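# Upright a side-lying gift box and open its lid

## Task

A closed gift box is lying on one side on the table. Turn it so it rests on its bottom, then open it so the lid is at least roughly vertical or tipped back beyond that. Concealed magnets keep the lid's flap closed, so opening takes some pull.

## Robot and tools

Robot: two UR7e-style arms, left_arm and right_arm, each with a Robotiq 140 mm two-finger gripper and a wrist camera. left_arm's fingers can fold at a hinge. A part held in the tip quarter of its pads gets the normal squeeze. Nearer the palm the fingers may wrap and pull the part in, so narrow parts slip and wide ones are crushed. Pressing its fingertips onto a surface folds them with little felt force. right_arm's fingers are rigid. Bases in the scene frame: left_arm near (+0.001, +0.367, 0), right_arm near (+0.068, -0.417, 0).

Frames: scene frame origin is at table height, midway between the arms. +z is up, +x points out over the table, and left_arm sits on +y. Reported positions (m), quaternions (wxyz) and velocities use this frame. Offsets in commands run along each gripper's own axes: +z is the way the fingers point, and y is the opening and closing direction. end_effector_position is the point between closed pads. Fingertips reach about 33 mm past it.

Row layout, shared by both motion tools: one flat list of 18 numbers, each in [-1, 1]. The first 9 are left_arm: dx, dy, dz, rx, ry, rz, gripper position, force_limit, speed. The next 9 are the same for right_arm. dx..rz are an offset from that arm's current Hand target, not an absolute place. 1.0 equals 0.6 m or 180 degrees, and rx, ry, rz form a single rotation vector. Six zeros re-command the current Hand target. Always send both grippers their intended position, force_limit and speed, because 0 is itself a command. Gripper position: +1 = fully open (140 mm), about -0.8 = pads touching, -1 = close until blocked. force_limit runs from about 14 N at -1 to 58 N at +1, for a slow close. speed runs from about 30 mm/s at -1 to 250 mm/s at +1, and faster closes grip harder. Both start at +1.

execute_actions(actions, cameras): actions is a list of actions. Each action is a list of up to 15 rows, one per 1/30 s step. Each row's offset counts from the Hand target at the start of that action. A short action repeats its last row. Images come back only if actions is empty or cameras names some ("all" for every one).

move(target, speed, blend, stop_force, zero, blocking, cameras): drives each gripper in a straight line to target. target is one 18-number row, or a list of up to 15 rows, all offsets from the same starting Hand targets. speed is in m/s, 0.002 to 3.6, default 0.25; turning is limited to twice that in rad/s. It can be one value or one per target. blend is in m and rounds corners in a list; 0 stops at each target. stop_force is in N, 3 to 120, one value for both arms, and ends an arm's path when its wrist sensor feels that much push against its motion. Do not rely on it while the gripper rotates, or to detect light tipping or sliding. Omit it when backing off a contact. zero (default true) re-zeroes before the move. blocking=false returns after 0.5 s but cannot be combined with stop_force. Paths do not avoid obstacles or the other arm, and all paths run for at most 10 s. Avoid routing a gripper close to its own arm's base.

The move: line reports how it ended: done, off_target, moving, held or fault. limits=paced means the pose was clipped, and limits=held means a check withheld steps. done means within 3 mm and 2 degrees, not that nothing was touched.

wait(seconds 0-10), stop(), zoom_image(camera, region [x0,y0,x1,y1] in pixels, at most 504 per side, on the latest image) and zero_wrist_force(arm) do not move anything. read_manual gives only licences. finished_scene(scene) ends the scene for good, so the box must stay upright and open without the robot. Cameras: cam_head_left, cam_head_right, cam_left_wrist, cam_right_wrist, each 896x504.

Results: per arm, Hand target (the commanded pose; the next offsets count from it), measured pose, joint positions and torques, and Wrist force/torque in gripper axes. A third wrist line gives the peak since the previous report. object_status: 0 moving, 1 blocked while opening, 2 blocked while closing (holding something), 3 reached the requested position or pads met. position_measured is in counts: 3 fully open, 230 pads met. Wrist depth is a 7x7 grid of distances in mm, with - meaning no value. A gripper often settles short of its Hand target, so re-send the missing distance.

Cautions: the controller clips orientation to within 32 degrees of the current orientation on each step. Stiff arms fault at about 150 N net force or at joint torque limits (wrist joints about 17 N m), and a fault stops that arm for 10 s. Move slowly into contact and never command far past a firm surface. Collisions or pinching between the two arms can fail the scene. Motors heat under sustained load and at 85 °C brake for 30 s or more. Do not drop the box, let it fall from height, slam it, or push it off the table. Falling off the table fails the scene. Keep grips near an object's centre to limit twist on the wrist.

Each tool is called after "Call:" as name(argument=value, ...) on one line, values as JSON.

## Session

Call:
execute_actions(actions=[])

Call:
zoom_image(camera="cam_head_left", region=[370, 130, 620, 330])

Call:
zoom_image(camera="cam_head_right", region=[370, 130, 620, 330])

Scene clock: 0.00 s.
left_arm: end_effector_position=(+0.3153, +0.5836, +0.3395) position_measured=3 object_status=3 end_effector_quat_wxyz=(-0.146, +0.812, +0.551, +0.122) | right_arm: end_effector_position=(+0.7333, -0.0259, +0.2279) position_measured=3 object_status=3 end_effector_quat_wxyz=(-0.070, -0.260, +0.959, -0.086)
Joint positions: left_arm=[-0.096 -2.039 1.816 -1.342 -1.188 1.838] | right_arm=[0.4 -0.537 0.094 -0.961 -1.718 -0.098]
Joint velocities: within noise
Joint torques (N m): no reading
Motor temperatures (°C): left_arm=[32 31 36 37 40 40] | right_arm=[39 43 31 38 40 38]
Wrist force (N): no reading
Wrist torque (N m): no reading
Wrist force, peak (N): no reading
Wrist depth (mm): cam_left_wrist=[1609 1571 1483 1459 1404 1327 451 / 1629 1534 1500 1427 478 461 444 / 1629 1561 1534 493 472 457 446 / 1619 123 509 489 474 146 439 / - 119 509 485 473 458 103 / - 516 506 490 471 458 98 / - 327 500 484 471 455 447] | cam_right_wrist=[384 374 361 348 339 333 - / 395 383 370 359 346 343 176 / 1402 392 379 368 354 345 335 / 1465 132 388 377 363 140 342 / - 113 1387 387 374 145 101 / - 1449 1441 1380 382 372 - / - 1526 1465 1417 1351 381 369]
Hand target: left_arm +0.3153, +0.5836, +0.3395; -0.146, +0.812, +0.551, +0.122 | right_arm +0.7333, -0.0259, +0.2279; -0.070, -0.260, +0.959, -0.086
Tool commands: left_gripper/position=+1.0 left_gripper/force_limit=+1.0 left_gripper/speed=+1.0 right_gripper/position=+1.0 right_gripper/force_limit=+1.0 right_gripper/speed=+1.0

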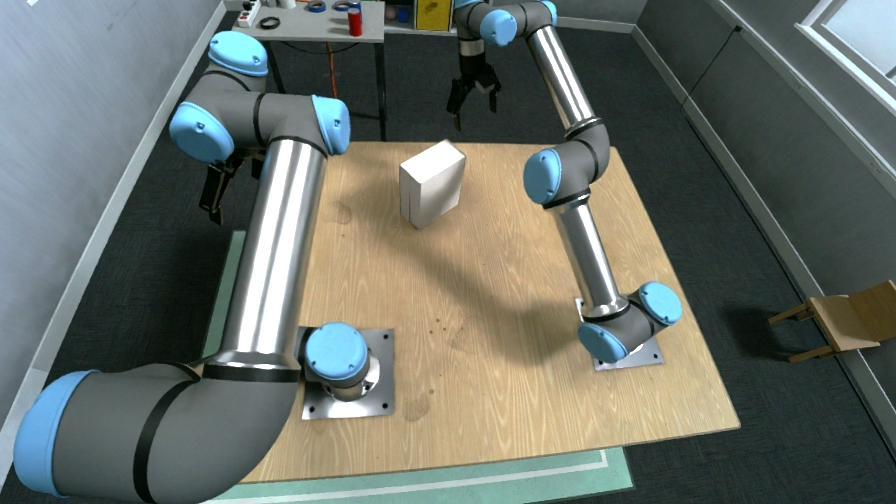

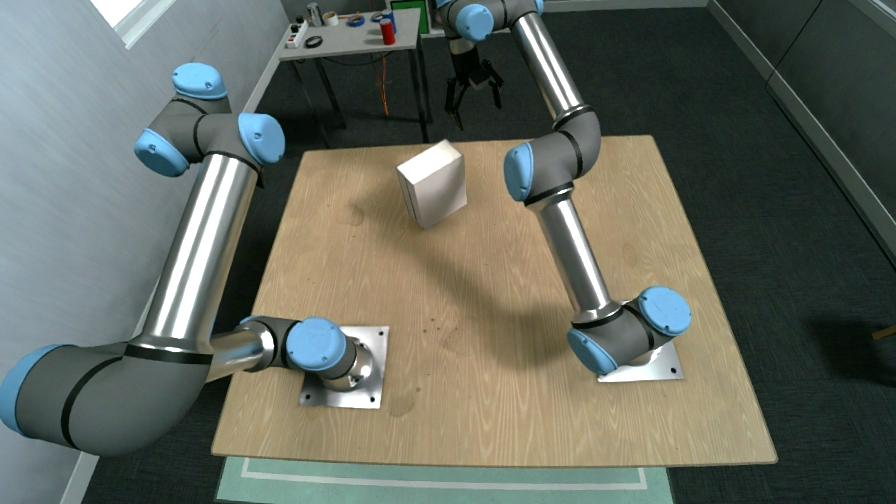

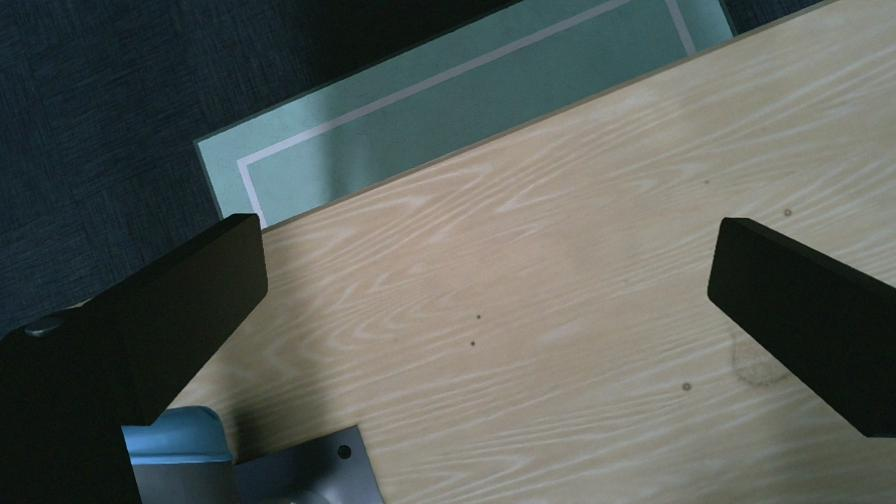

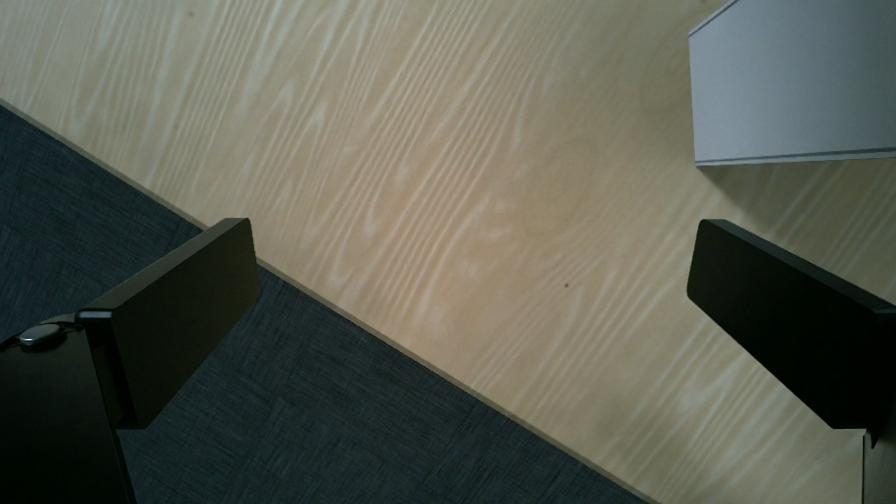

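Scaled by 2.016 from the camera's 896x504 image, which has a finer 1280x720 frame.

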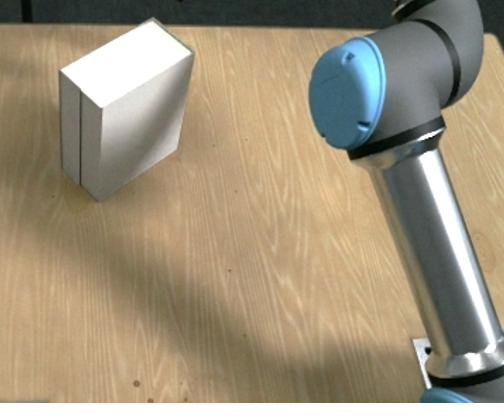

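Scaled by 2.016 from the camera's 896x504 image, which has a finer 1280x720 frame.

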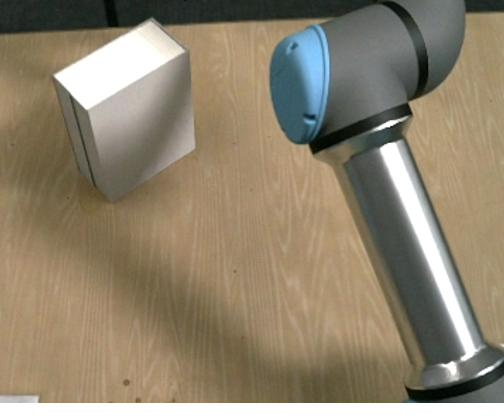

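Call:
zoom_image(camera="cam_head_left", region=[392, 132, 472, 236])

Call:
zoom_image(camera="cam_head_right", region=[390, 132, 470, 236])

Call:
zoom_image(camera="cam_right_wrist", region=[640, 0, 896, 200])

Scaled by 4.846 from the camera's 896x504 image, which has a finer 1280x720 frame.

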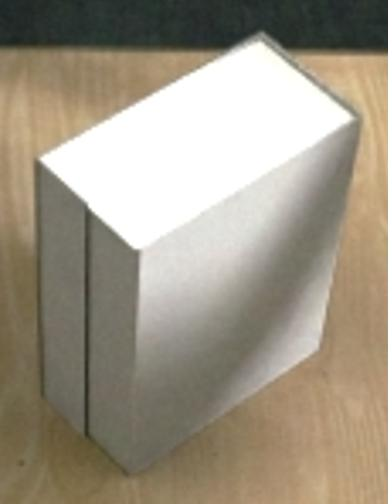

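Scaled by 4.846 from the camera's 896x504 image, which has a finer 1280x720 frame.

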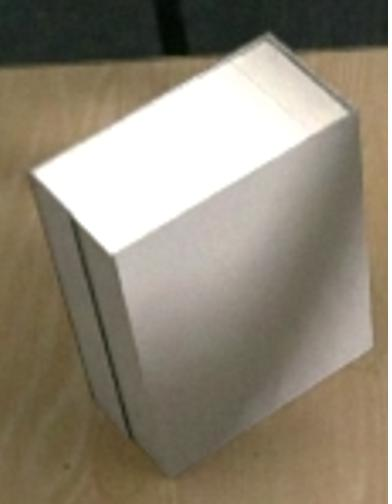

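Scaled by 1.969 from the camera's 896x504 image, which has a finer 1280x720 frame.

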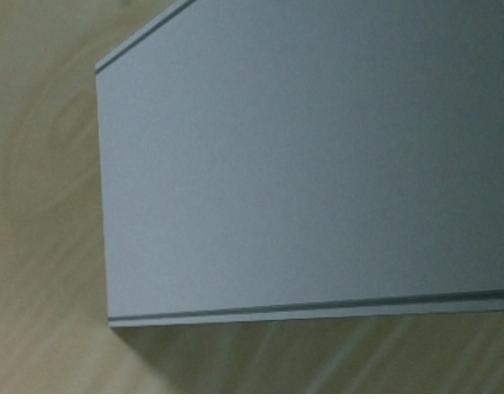

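Call:
move(target=[[-0.25,0.337,-0.157,-0.038,-0.0634,0.0988,-1,-0.5,0.5,0.0558,0.0292,0.1052,-0.2432,0.2315,0.1741,1,0.2,-1],[-0.4163,0.5618,-0.261,-0.0636,-0.1057,0.1646,-1,-0.5,0.5,0.0838,0.1455,0.1975,-0.4054,0.3859,0.2901,1,0.2,-1]], speed=0.5, blend=[0.03, 0], cameras=["all"])

Scene clock: 136.57 s.
left_arm: end_effector_position=(+0.5327, +0.1927, +0.3601) position_measured=235 object_status=3 end_effector_quat_wxyz=(+0.000, +0.945, +0.328, +0.000) | right_arm: end_effector_position=(+0.6351, +0.0000, +0.1102) position_measured=3 object_status=3 end_effector_quat_wxyz=(+0.636, -0.308, -0.636, -0.309)
Joint positions: left_arm=[-0.543 -1.424 1.196 -1.343 -1.571 1.916] | right_arm=[0.034 -0.393 0.692 -0.298 -0.615 -0.001]
Joint torques (N m): left_arm=[7.4 -30.98 -29.34 -5.88 1.41 -1.36] | right_arm=[9.33 -72.08 -12.85 0.47 1.71 -0.52]
Wrist force (N): left_arm=[-0.6 -0.1 -0.3] | right_arm=[0.8 -1.1 -1.5]
Wrist torque (N m): left_arm=[-0.08 -0.02 -0.19] | right_arm=[-0.42 -0.49 0.10]
Wrist force, peak (N): left_arm=[-1.0 1.7 -0.4] | right_arm=[-1.8 -0.9 -3.0]
Wrist depth (mm): cam_left_wrist=[465 460 460 455 451 452 445 / 492 487 479 478 470 468 372 / 518 506 506 272 273 272 494 / 544 535 533 124 278 283 427 / 568 568 84 94 89 291 544 / 529 - 71 - 71 75 570 / - - - - - - -] | cam_right_wrist=[1814 - 663 185 186 - 1582 / - - 756 198 195 - 1631 / 683 683 745 204 707 739 1814 / 493 132 462 213 440 140 488 / - 113 328 - 319 145 101 / - 234 255 239 247 260 - / - 207 208 209 210 210 204]
Hand target: left_arm +0.5328, +0.1926, +0.3601; +0.000, +0.945, +0.328, +0.000 | right_arm +0.6351, +0.0001, +0.1102; +0.636, -0.308, -0.636, -0.309
Off the commanded pose: left_arm 0.000 m, 0 deg | right_arm 0.000 m, 0 deg.
elbow stopped short (right arm): the move would have taken joint 3 (elbow) straighter than the controller allows.
move: done

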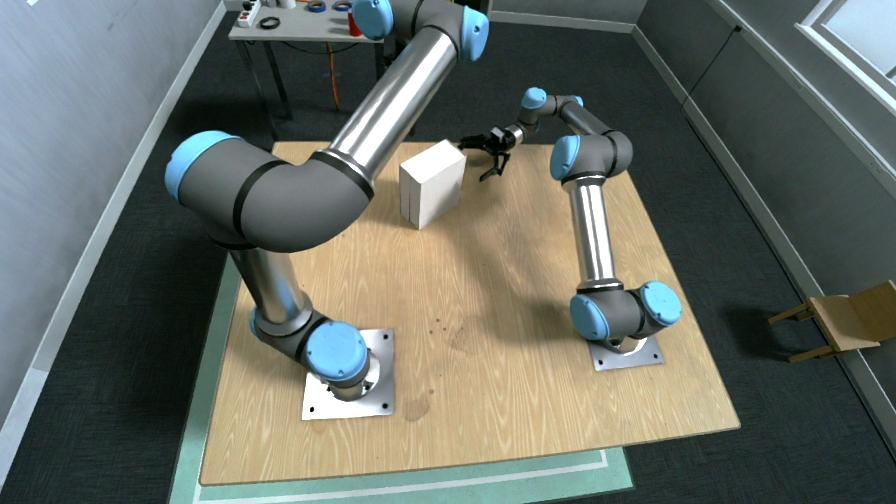

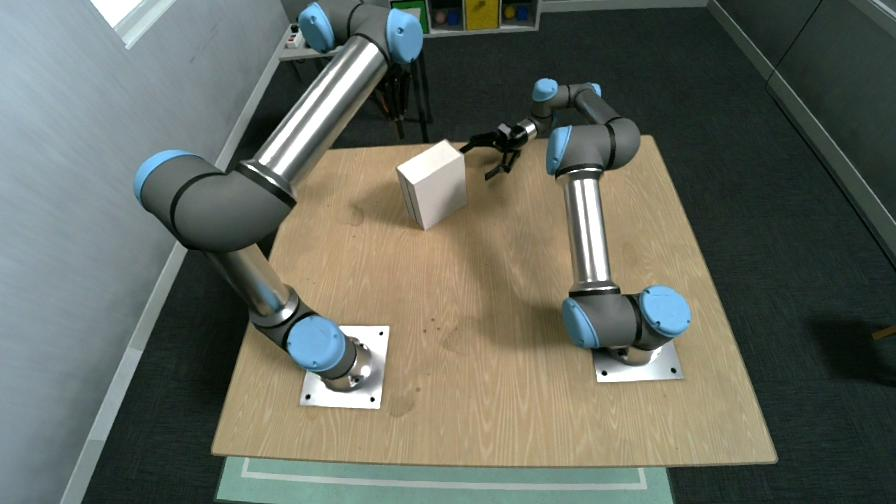

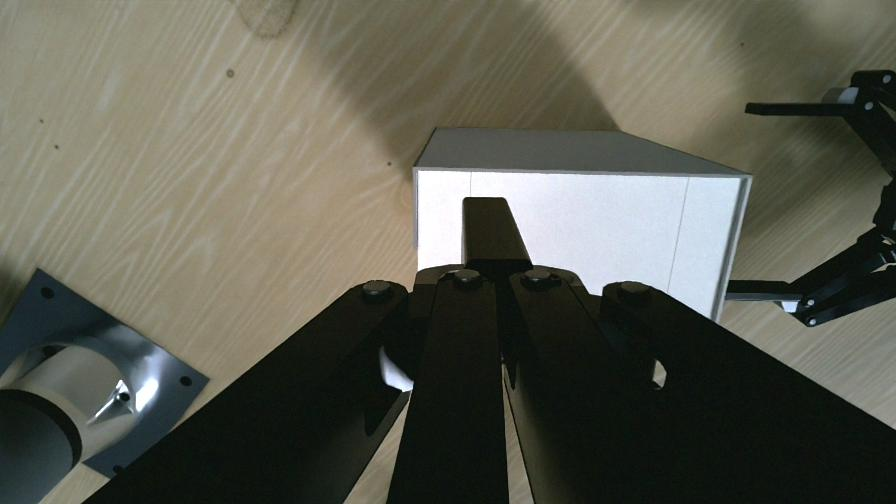

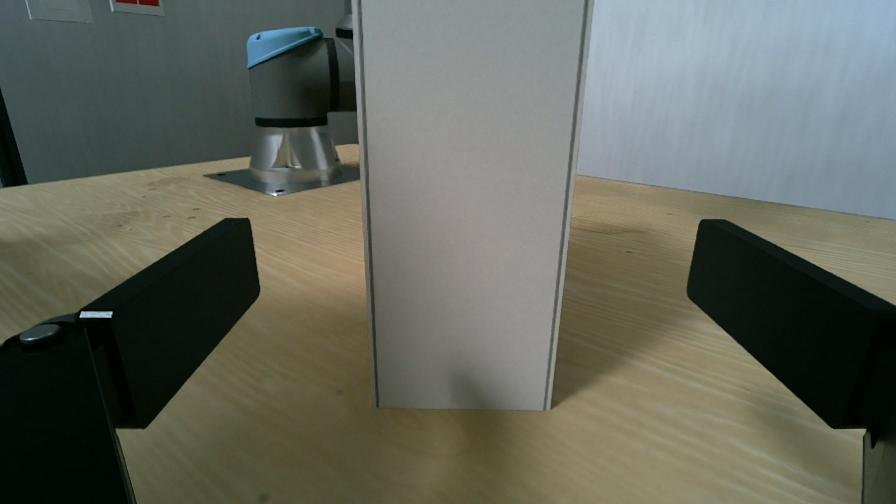

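Call:
zoom_image(camera="cam_left_wrist", region=[390, 110, 520, 300])

Call:
zoom_image(camera="cam_left_wrist", region=[600, 110, 780, 330])

Scaled by 2.653 from the camera's 896x504 image, which has a finer 1280x720 frame.

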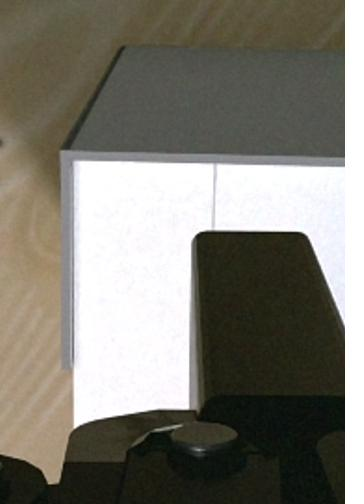

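Scaled by 2.291 from the camera's 896x504 image, which has a finer 1280x720 frame.

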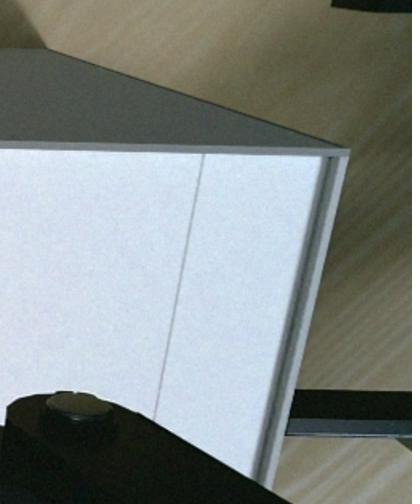

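Call:
move(target=[[-0.0545,-0.02,0.145,0,0,0,-1,-0.5,0.5,-0.008,-0.0018,0.1493,0,0,0,1,0.2,-1],[-0.0545,-0.02,0.145,0,0,0,-1,-0.5,0.5,-0.008,-0.0018,0.1493,0,0,0,-1,0.2,-1]], speed=0.15, cameras=["cam_left_wrist", "cam_right_wrist"])

Scene clock: 172.10 s.
left_arm: end_effector_position=(+0.4996, +0.1818, +0.2731) position_measured=235 object_status=3 end_effector_quat_wxyz=(+0.000, +0.945, +0.328, +0.000) | right_arm: end_effector_position=(+0.5788, +0.0698, +0.1054) position_measured=90 object_status=0 end_effector_quat_wxyz=(+0.636, -0.308, -0.636, -0.309)
Joint positions: left_arm=[-0.595 -1.515 1.522 -1.577 -1.571 1.864] | right_arm=[0.135 -0.496 0.916 -0.419 -0.515 -0.001]
Joint torques (N m): left_arm=[8.03 -15.16 -16.37 -6.05 -1.59 1.63] | right_arm=[7.13 -55.78 -12.39 3.82 1.62 -1.44]
Wrist force (N): left_arm=[-0.8 0.0 -0.7] | right_arm=[1.6 -1.5 -2.1]
Wrist torque (N m): left_arm=[-0.06 0.08 -0.04] | right_arm=[-0.44 -0.55 0.27]
Wrist force, peak (N): left_arm=[0.5 0.4 -2.4] | right_arm=[1.1 -0.6 -4.1]
Wrist depth (mm): cam_left_wrist=[382 380 377 375 370 367 364 / 400 394 397 386 269 266 269 / 422 419 414 179 180 178 177 / 445 442 438 124 187 188 186 / 470 463 84 94 89 193 195 / 474 - 71 - 71 75 462 / - - - - - - -] | cam_right_wrist=[1840 - 104 - 104 - 1840 / - - 111 111 109 109 1433 / 648 692 117 115 114 621 - / 443 448 121 - 122 434 473 / - 87 128 - 126 101 90 / - 72 135 - - - 87 / - - - - 149 - -]
Hand target: left_arm +0.4996, +0.1818, +0.2731; +0.000, +0.945, +0.328, +0.000 | right_arm +0.5788, +0.0698, +0.1054; +0.636, -0.308, -0.636, -0.309
Off the commanded pose: left_arm 0.000 m, 0 deg | right_arm 0.000 m, 0 deg.
move: done
Images, in order (width x height): cam_left_wrist 896x504, cam_right_wrist 896x504.

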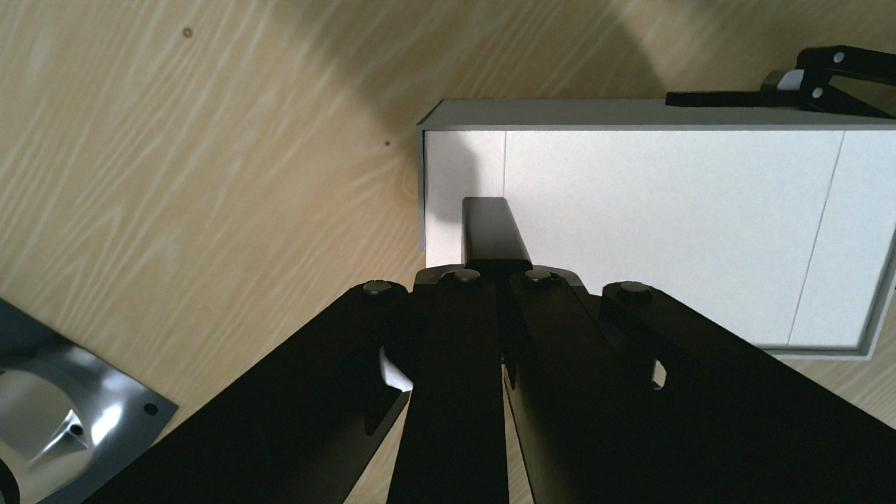

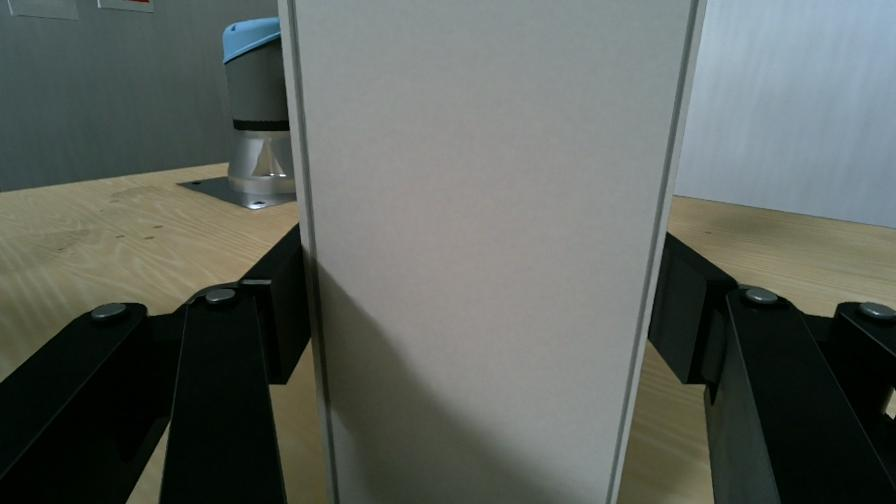

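Call:
zoom_image(camera="cam_left_wrist", region=[400, 90, 530, 280])

Scaled by 2.653 from the camera's 896x504 image, which has a finer 1280x720 frame.

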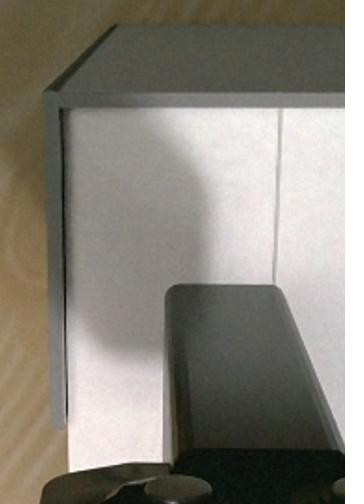

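Call:
move(target=[0,-0.003,0.033,0,0,0,-1,-0.5,0.5,0,0,0,0,0,0,-1,0.2,-1], speed=0.02, stop_force=3, cameras=["cam_left_wrist"])

Scene clock: 184.10 s.
left_arm: end_effector_position=(+0.4989, +0.1827, +0.2605) position_measured=235 object_status=3 end_effector_quat_wxyz=(+0.000, +0.945, +0.328, +0.000) | right_arm: end_effector_position=(+0.5788, +0.0698, +0.1054) position_measured=90 object_status=2 end_effector_quat_wxyz=(+0.636, -0.308, -0.636, -0.309)
Joint positions: left_arm=[-0.594 -1.517 1.555 -1.609 -1.571 1.865] | right_arm=[0.135 -0.496 0.916 -0.419 -0.515 -0.001]
Joint torques (N m): left_arm=[-10.09 -15.08 -37.57 -4.07 -1.56 -0.83] | right_arm=[6.82 -56.86 -14.09 -1.28 1.59 -1.35]
Wrist force (N): left_arm=[-0.5 0.1 -0.4] | right_arm=[2.2 -1.7 -2.1]
Wrist torque (N m): left_arm=[-0.02 0.01 -0.03] | right_arm=[-0.43 -0.51 -0.06]
Wrist force, peak (N): left_arm=[-1.0 -8.2 -33.7] | right_arm=[4.0 -0.7 -3.6]
Wrist depth (mm): cam_left_wrist=[369 368 364 361 358 358 352 / 391 386 385 371 273 260 257 / 408 406 404 167 167 165 164 / 430 430 425 124 174 174 173 / 458 448 84 94 89 180 182 / 471 - 71 - 71 75 452 / - - - - - - -] | cam_right_wrist=[1893 - 104 105 105 105 1563 / - - 110 108 109 1673 - / 645 667 115 116 114 1801 1449 / 444 451 121 120 121 432 470 / - 87 128 - - 101 90 / - 72 137 137 139 - 87 / - - 151 145 146 - -]
Hand target: left_arm +0.4989, +0.1827, +0.2605; +0.000, +0.945, +0.328, +0.000 (not the last commanded pose) | right_arm +0.5788, +0.0698, +0.1054; +0.636, -0.308, -0.636, -0.309
Off the commanded pose: left_arm 0.007 m, 0 deg | right_arm 0.000 m, 0 deg.
move: contact (left_arm)
Images, in order (width x height): cam_left_wrist 896x504.

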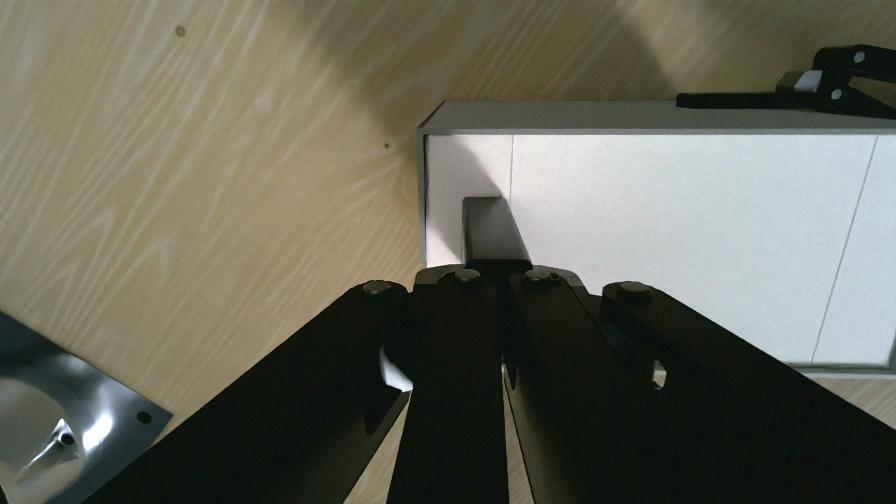

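Call:
move(target=[[0,-0.0267,-0.0025,0,0,0,-1,-0.5,0.5,0,0,0,0,0,0,-1,0.2,-1],[0.005,-0.08,-0.0025,0,0,0,-1,-0.5,0.5,0,0,0,0,0,0,-1,0.2,-1]], speed=0.04, stop_force=15, cameras=["cam_left_wrist"])

Call:
move(target=[[0.035,0,0,0,0,0,-1,-0.5,0.5,0,0,0,0,0,0,-1,0.2,-1],[0.05,0,0,0,0,0,-1,-0.5,0.5,0,0,0,0,0,0,-1,0.2,-1]], speed=0.04, stop_force=5, cameras=["cam_left_wrist", "cam_right_wrist", "cam_head_left"])

Scene clock: 195.63 s.
left_arm: end_effector_position=(+0.4715, +0.2222, +0.2620) position_measured=235 object_status=3 end_effector_quat_wxyz=(+0.000, +0.945, +0.328, +0.000) | right_arm: end_effector_position=(+0.5788, +0.0698, +0.1054) position_measured=90 object_status=2 end_effector_quat_wxyz=(+0.636, -0.308, -0.636, -0.309)
Joint positions: left_arm=[-0.559 -1.611 1.647 -1.606 -1.571 1.9] | right_arm=[0.135 -0.496 0.916 -0.419 -0.515 -0.001]
Joint torques (N m): left_arm=[-10.59 -11.08 -37.63 0.04 0.1 -1.66] | right_arm=[6.42 -57.78 -15.9 -1.2 1.57 -1.46]
Wrist force (N): left_arm=[-0.6 0.3 -0.2] | right_arm=[1.1 -0.9 -2.2]
Wrist torque (N m): left_arm=[0.02 0.01 -0.22] | right_arm=[-0.40 -0.55 0.20]
Wrist force, peak (N): left_arm=[0.0 3.3 1.0] | right_arm=[2.7 -1.7 -2.4]
Wrist depth (mm): cam_left_wrist=[367 367 365 363 362 359 354 / 390 386 386 381 280 290 261 / 410 405 403 394 170 168 166 / 432 425 422 124 176 176 175 / 456 455 84 94 89 182 185 / 448 - 71 - 71 75 455 / - - - - - - -] | cam_right_wrist=[- - 104 104 104 104 - / - - - 109 109 111 1517 / 634 663 116 115 115 619 1980 / 442 450 121 121 121 433 473 / - 87 127 130 130 101 90 / - 72 137 137 137 - 87 / - - 188 - 148 - -]
Hand target: left_arm +0.4715, +0.2222, +0.2620; +0.000, +0.945, +0.328, +0.000 | right_arm +0.5788, +0.0698, +0.1054; +0.636, -0.308, -0.636, -0.309
Off the commanded pose: left_arm 0.000 m, 0 deg | right_arm 0.000 m, 0 deg.
move: done
Images, in order (width x height): cam_left_wrist 896x504.

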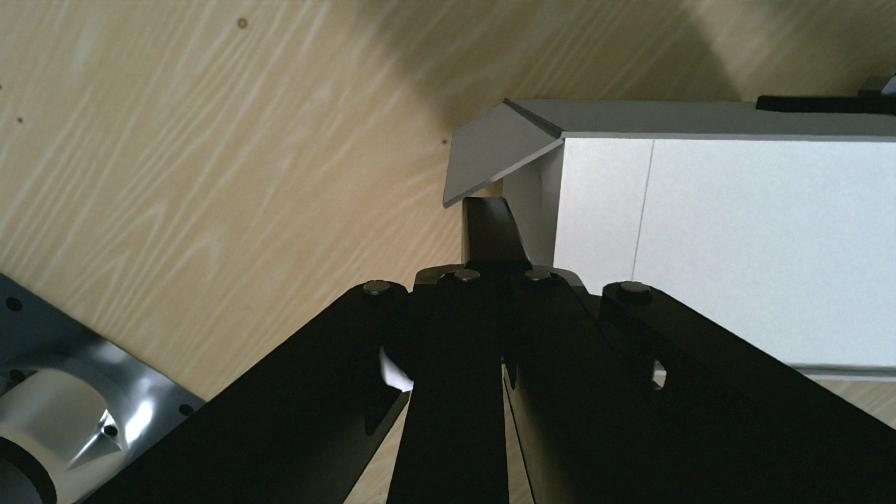

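Scene clock: 197.43 s.
left_arm: end_effector_position=(+0.4951, +0.2408, +0.2620) position_measured=235 object_status=3 end_effector_quat_wxyz=(+0.000, +0.945, +0.328, +0.000) | right_arm: end_effector_position=(+0.5788, +0.0698, +0.1054) position_measured=90 object_status=2 end_effector_quat_wxyz=(+0.636, -0.308, -0.636, -0.309)
Joint positions: left_arm=[-0.501 -1.568 1.605 -1.607 -1.571 1.958] | right_arm=[0.135 -0.496 0.916 -0.419 -0.515 -0.001]
Joint torques (N m): left_arm=[-10.77 -36.87 -16.7 0.49 -0.81 -1.53] | right_arm=[6.83 -56.65 -16.62 -1.11 1.56 -1.36]
Wrist force (N): left_arm=[-0.6 0.2 0.0] | right_arm=[-0.2 -1.4 -1.7]
Wrist torque (N m): left_arm=[0.00 0.01 -0.21] | right_arm=[-0.41 -0.51 0.16]
Wrist force, peak (N): left_arm=[-2.2 0.5 -0.4] | right_arm=[1.0 -1.1 -2.4]
Wrist depth (mm): cam_left_wrist=[368 364 365 362 363 359 356 / 391 385 384 379 374 374 370 / 408 406 406 246 203 208 216 / 434 430 426 124 176 176 175 / 459 451 84 93 89 183 185 / 472 - 71 - 71 75 193 / - - - - - - -] | cam_right_wrist=[1936 2075 105 104 104 104 - / - - 108 109 109 109 - / 663 677 - 115 115 653 - / 444 449 - 122 121 433 473 / - 87 108 - 128 101 88 / - 72 139 - 138 - 87 / - - 149 - 149 - -]
Hand target: left_arm +0.4951, +0.2408, +0.2620; +0.000, +0.945, +0.328, +0.000 | right_arm +0.5788, +0.0698, +0.1054; +0.636, -0.308, -0.636, -0.309
Off the commanded pose: left_arm 0.000 m, 0 deg | right_arm 0.000 m, 0 deg.
move: done
Images, in order (width x height): cam_head_left 896x504, cam_left_wrist 896x504, cam_right_wrist 896x504.

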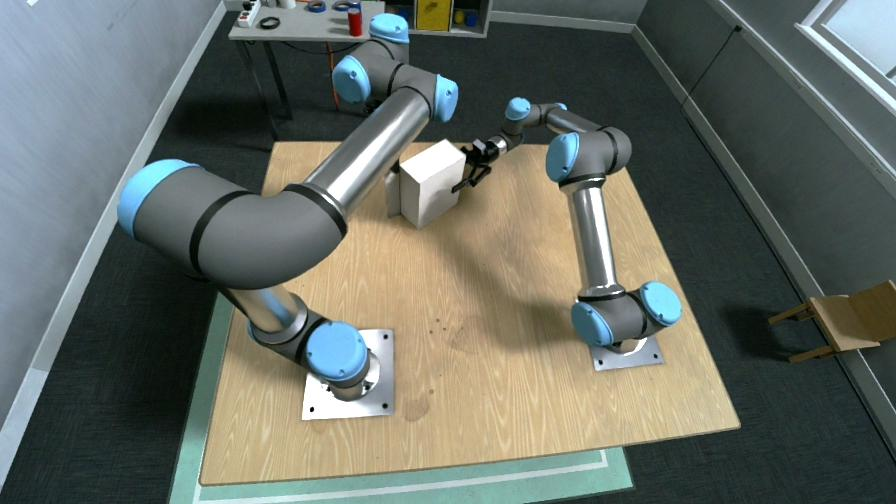

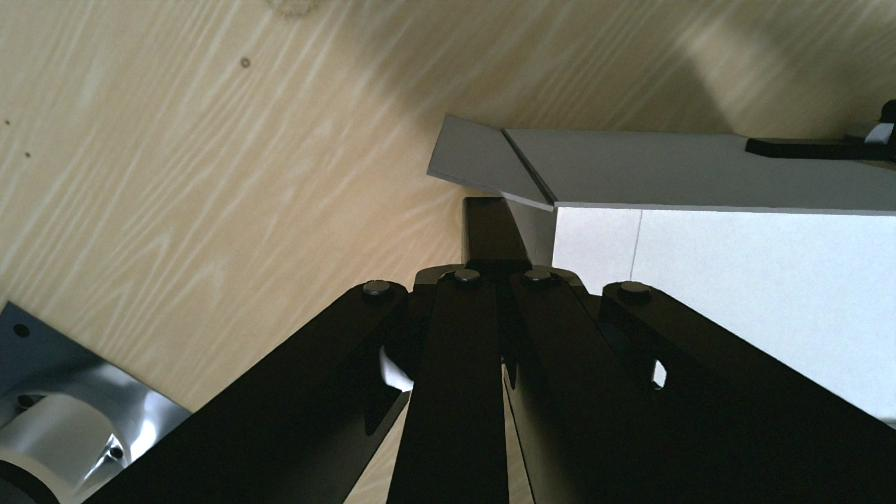

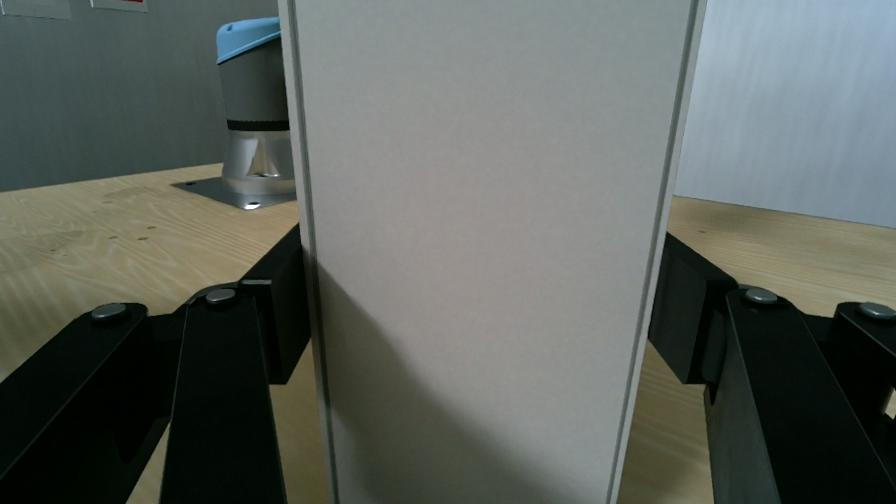

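Call:
move(target=[[0,0,-0.1667,0,0,0,-1,-0.5,0.5,0,0,0,0,0,0,-1,0.2,-1],[-0.0863,-0.3215,0.02,-0.3813,-0.0914,0.1305,-1,-0.5,0.5,0.1333,0,0,0,0,0,-1,0.2,-1],[-0.0863,-0.3215,0.02,-0.3813,-0.0914,0.1305,-1,-0.5,0.5,0.1577,-0.1495,0.0228,0,-0.1134,-0.2229,-1,0.2,-1],[-0.0863,-0.3215,0.02,-0.3813,-0.0914,0.1305,-1,-0.5,0.5,0.0577,-0.3007,0.0467,0,-0.2268,-0.4457,-1,0.2,-1]], speed=[0.3, 0.4, 0.35, 0.3], blend=[0.02, 0.01, 0.03, 0], cameras=["all"])

Scene clock: 247.20 s.
left_arm: end_effector_position=(+0.3349, +0.3601, +0.2501) position_measured=235 object_status=3 end_effector_quat_wxyz=(+0.571, +0.815, +0.081, +0.057) | right_arm: end_effector_position=(+0.4198, -0.0200, +0.1400) position_measured=90 object_status=2 end_effector_quat_wxyz=(-0.051, -0.084, +0.848, +0.520)
Joint positions: left_arm=[0.458 -1.727 2.176 -1.43 -2.717 3.775] | right_arm=[-0.037 -1.514 2.263 -1.921 -0.514 -0.451]
Joint torques (N m): left_arm=[8.4 -3.43 -33.87 1.39 -4.36 0.67] | right_arm=[9.68 -26.86 -11.76 -3.74 0.07 -1.44]
Wrist force (N): left_arm=[-1.5 1.5 1.1] | right_arm=[0.6 -3.6 -0.5]
Wrist torque (N m): left_arm=[-0.19 0.37 -0.61] | right_arm=[-0.27 -0.36 0.09]
Wrist force, peak (N): left_arm=[-1.2 1.9 -3.9] | right_arm=[-2.8 -4.4 -2.1]
Wrist depth (mm): cam_left_wrist=[260 320 402 397 2765 2765 2602 / 265 330 415 413 538 2824 2552 / 271 336 432 430 729 2794 2681 / 275 344 455 124 3160 809 3237 / 279 341 84 94 89 778 756 / 285 - 71 - 71 75 609 / - - - - - - -] | cam_right_wrist=[161 193 105 104 105 106 1880 / 167 198 - 109 109 1814 508 / 170 205 115 - 115 - 526 / 174 203 121 121 121 1880 1611 / - 90 127 129 129 101 86 / - 72 137 137 135 - 87 / - - 148 146 147 - -]
Hand target: left_arm +0.3349, +0.3601, +0.2501; +0.571, +0.815, +0.081, +0.057 | right_arm +0.4197, -0.0199, +0.1400; -0.051, -0.084, +0.848, +0.520
Off the commanded pose: left_arm 0.000 m, 0 deg | right_arm 0.000 m, 0 deg.
move: done

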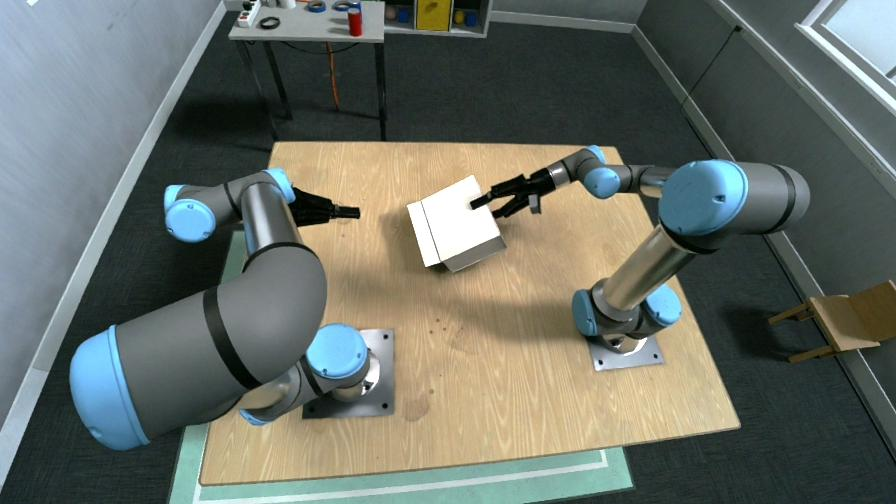

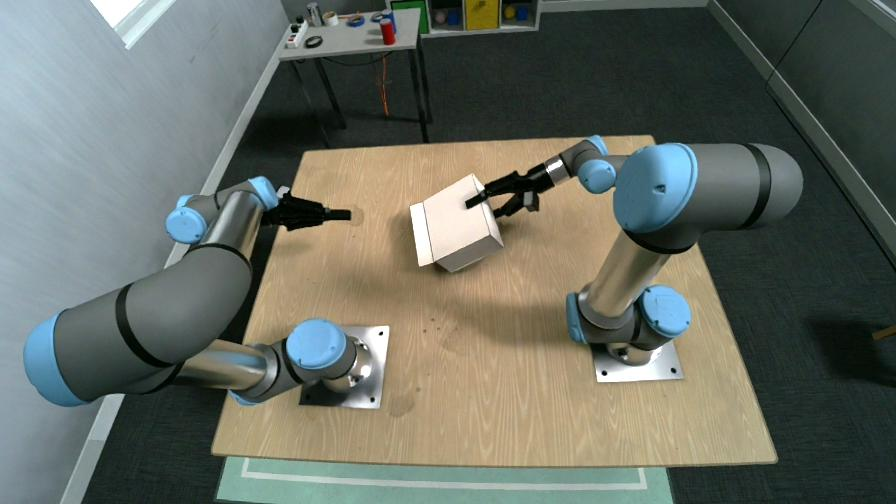

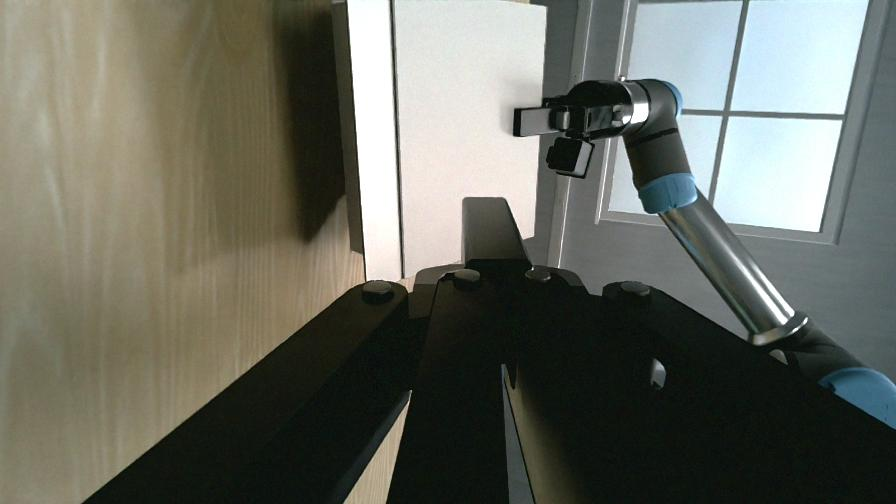

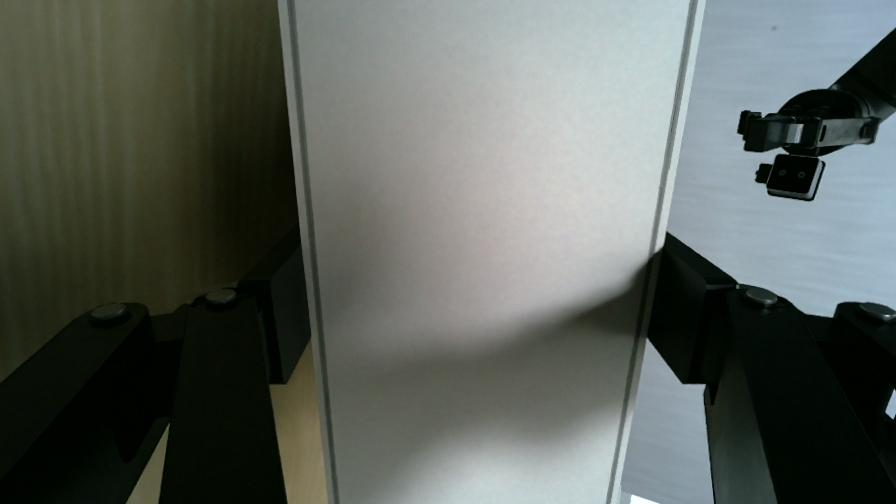

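Call:
move(target=[0,0,0,0,0,0,-1,-0.5,0.5,0,-0.0446,0.0227,0,0,0,-1,0.2,-1], speed=0.03, stop_force=3.5, cameras=["cam_left_wrist"])

Scene clock: 252.00 s.
left_arm: end_effector_position=(+0.3349, +0.3601, +0.2501) position_measured=235 object_status=3 end_effector_quat_wxyz=(+0.571, +0.815, +0.081, +0.057) | right_arm: end_effector_position=(+0.4197, -0.0199, +0.1164) position_measured=90 object_status=2 end_effector_quat_wxyz=(-0.051, -0.084, +0.848, +0.520)
Joint positions: left_arm=[0.458 -1.727 2.176 -1.43 -2.717 3.775] | right_arm=[-0.037 -1.462 2.291 -2 -0.514 -0.451]
Joint torques (N m): left_arm=[7.65 -2.78 -34.53 1.39 -4.11 -0.55] | right_arm=[2.46 -16.32 -26.91 -5.28 1 -1.38]
Wrist force (N): left_arm=[-1.5 1.5 1.1] | right_arm=[0.7 -2.6 -0.7]
Wrist torque (N m): left_arm=[-0.20 0.37 -0.61] | right_arm=[-0.21 -0.35 0.05]
Wrist force, peak (N): left_arm=[-1.9 1.8 1.4] | right_arm=[2.3 3.7 -4.6]
Wrist depth (mm): cam_left_wrist=[260 321 379 421 3051 2824 2654 / 264 331 394 439 638 2949 2737 / 272 336 408 455 744 2794 2794 / 275 346 432 124 118 800 2709 / 281 339 84 94 89 769 754 / 284 - 71 - 71 75 606 / - - - - - - -] | cam_right_wrist=[144 165 105 104 104 106 - / 151 174 110 - - 107 501 / 149 178 116 115 - 1893 538 / 150 177 121 121 121 118 - / - 90 121 130 128 101 85 / - 72 137 140 136 - 87 / - - 148 146 145 - -]
Hand target: left_arm +0.3349, +0.3601, +0.2501; +0.571, +0.815, +0.081, +0.057 | right_arm +0.4197, -0.0199, +0.1164; -0.051, -0.084, +0.848, +0.520 (not the last commanded pose)
Off the commanded pose: left_arm 0.000 m, 0 deg | right_arm 0.006 m, 0 deg.
move: contact (right_arm)
Images, in order (width x height): cam_left_wrist 896x504.

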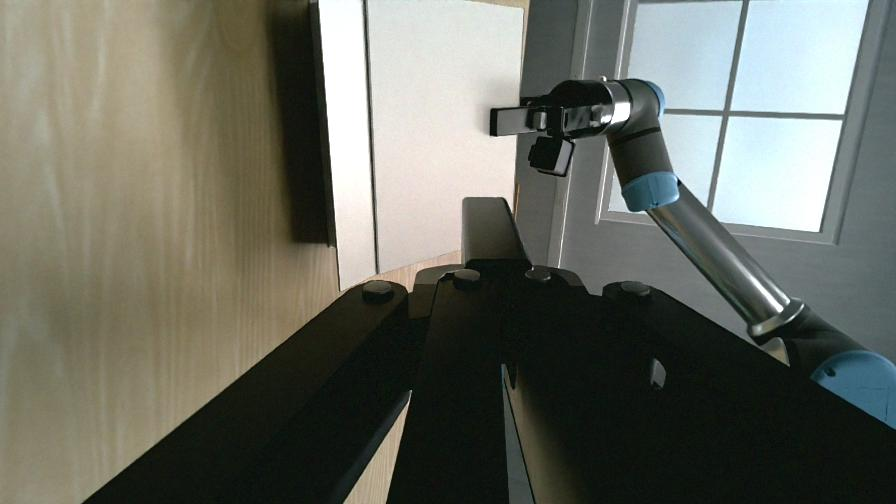

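Call:
move(target=[[0,0,0,0,0,0,-0.08,-0.5,0.5,0,0,0,0,0,0,1,0.2,-1],[0,0,0,0,0,0,-0.08,-0.5,0.5,0,-0.0609,0.031,0,0,0,1,0.2,-1],[0,0,0,0,0,0,-0.08,-0.5,0.5,0,-0.1092,-0.0567,0,0,0,1,0.2,-1],[0.0013,-0.1233,0.2172,0,0,0,-0.08,-0.5,0.5,0,-0.1522,-0.2218,0,0,0,1,0.2,-1]], speed=[0.1, 0.06, 0.05, 0.25], blend=[0, 0.003, 0.005, 0], cameras=["all"])

Scene clock: 264.97 s.
left_arm: end_effector_position=(+0.3547, +0.2650, +0.1359) position_measured=139 object_status=3 end_effector_quat_wxyz=(+0.571, +0.815, +0.081, +0.056) | right_arm: end_effector_position=(+0.4510, -0.1768, +0.0953) position_measured=3 object_status=3 end_effector_quat_wxyz=(-0.051, -0.084, +0.848, +0.520)
Joint positions: left_arm=[0.178 -1.454 2.565 -2.774 -2.791 3.042] | right_arm=[-0.399 -1.411 2.181 -1.519 -0.727 -0.964]
Joint torques (N m): left_arm=[-10.16 -11.54 -25.2 -4.67 -5.06 -1.76] | right_arm=[-7.3 -30.72 -20.51 2.17 -0.67 -1.44]
Wrist force (N): left_arm=[-1.6 1.8 1.0] | right_arm=[0.5 -0.8 -2.1]
Wrist torque (N m): left_arm=[-0.14 0.36 -0.45] | right_arm=[-0.33 -0.32 0.12]
Wrist force, peak (N): left_arm=[-1.5 3.4 -1.6] | right_arm=[-0.1 5.2 -1.7]
Wrist depth (mm): cam_left_wrist=[158 190 260 274 389 2654 2481 / 161 194 270 298 619 710 2602 / 164 199 280 313 426 824 2481 / 167 205 136 324 139 802 767 / 166 84 97 489 139 95 89 / - 72 71 562 827 - 76 / - - - 603 - - 72] | cam_right_wrist=[128 152 200 235 293 615 525 / 130 156 207 250 291 540 665 / 132 164 222 - 254 653 2042 / 135 132 222 281 260 135 2180 / - 113 228 288 274 135 101 / - 169 238 385 750 - - / - 172 246 409 2316 - -]
Hand target: left_arm +0.3547, +0.2650, +0.1360; +0.571, +0.815, +0.081, +0.057 | right_arm +0.4510, -0.1768, +0.0953; -0.051, -0.084, +0.848, +0.520
Off the commanded pose: left_arm 0.000 m, 0 deg | right_arm 0.000 m, 0 deg.
move: done

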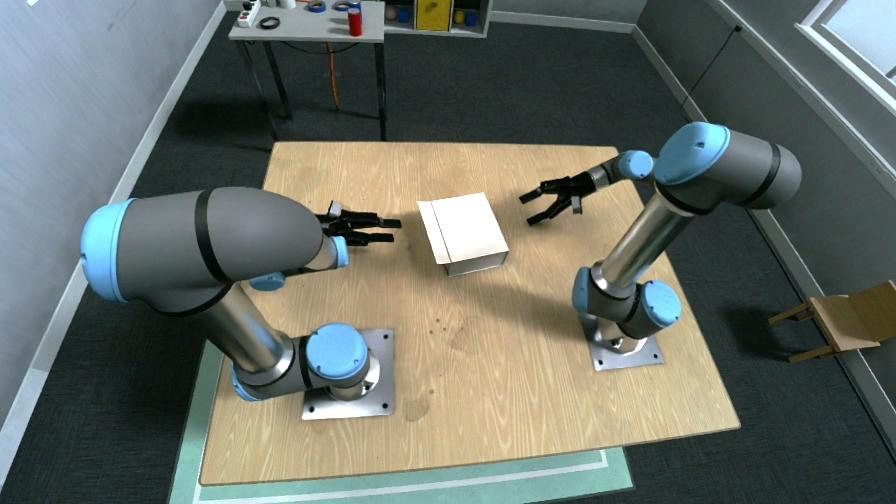

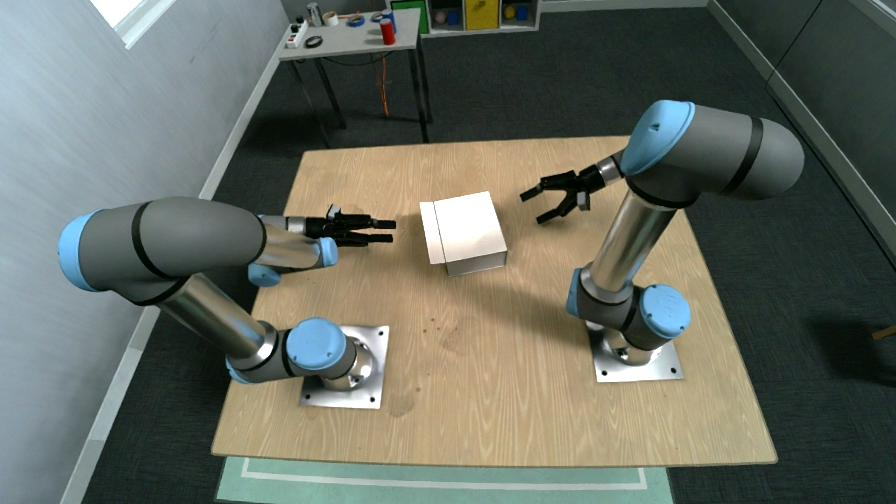

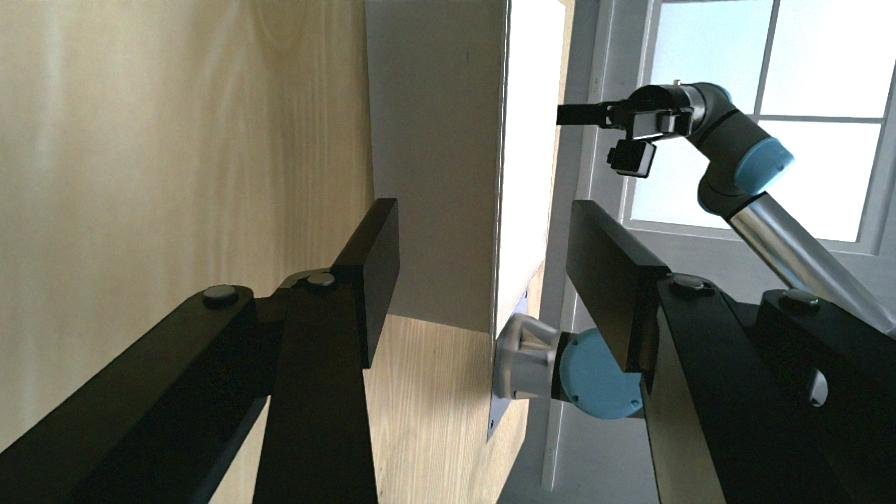

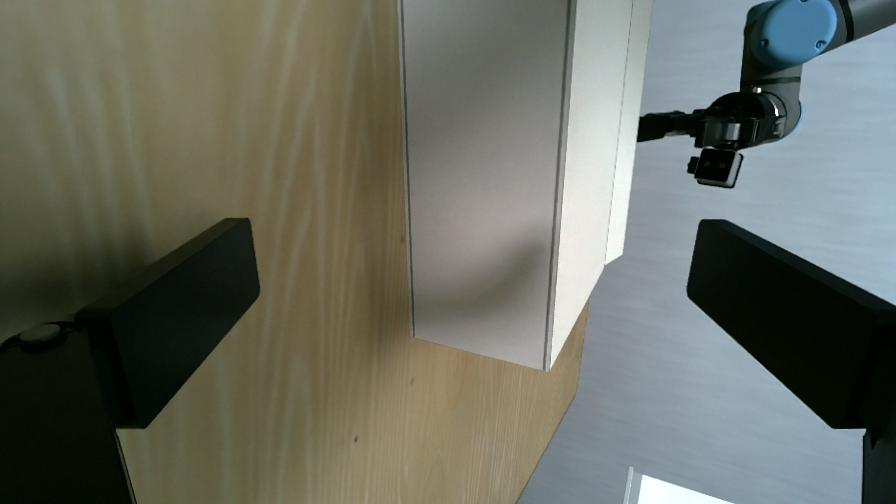

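Call:
zoom_image(camera="cam_left_wrist", region=[360, 0, 640, 460])

Scaled by 1.096 from the camera's 896x504 image, which has a finer 1280x720 frame.

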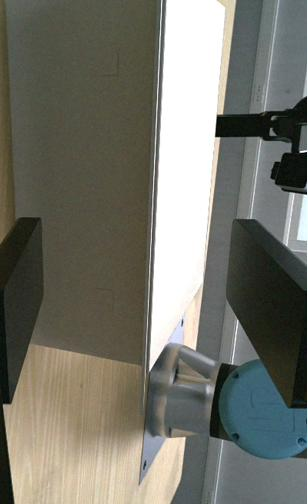

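Call:
zoom_image(camera="cam_left_wrist", region=[440, 290, 560, 460])

Call:
zoom_image(camera="cam_head_right", region=[390, 170, 540, 290])

Scaled by 2.965 from the camera's 896x504 image, which has a finer 1280x720 frame.

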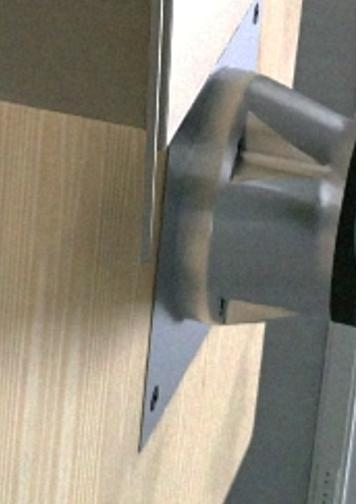

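Scaled by 3.360 from the camera's 896x504 image, which has a finer 1280x720 frame.

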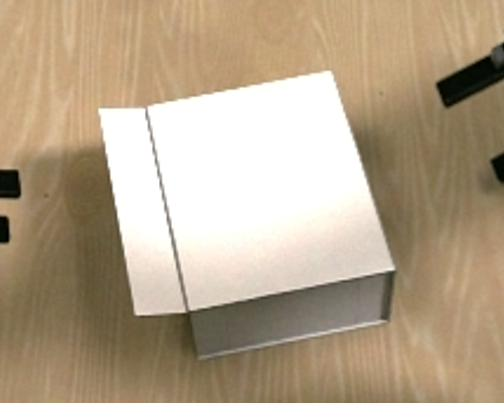

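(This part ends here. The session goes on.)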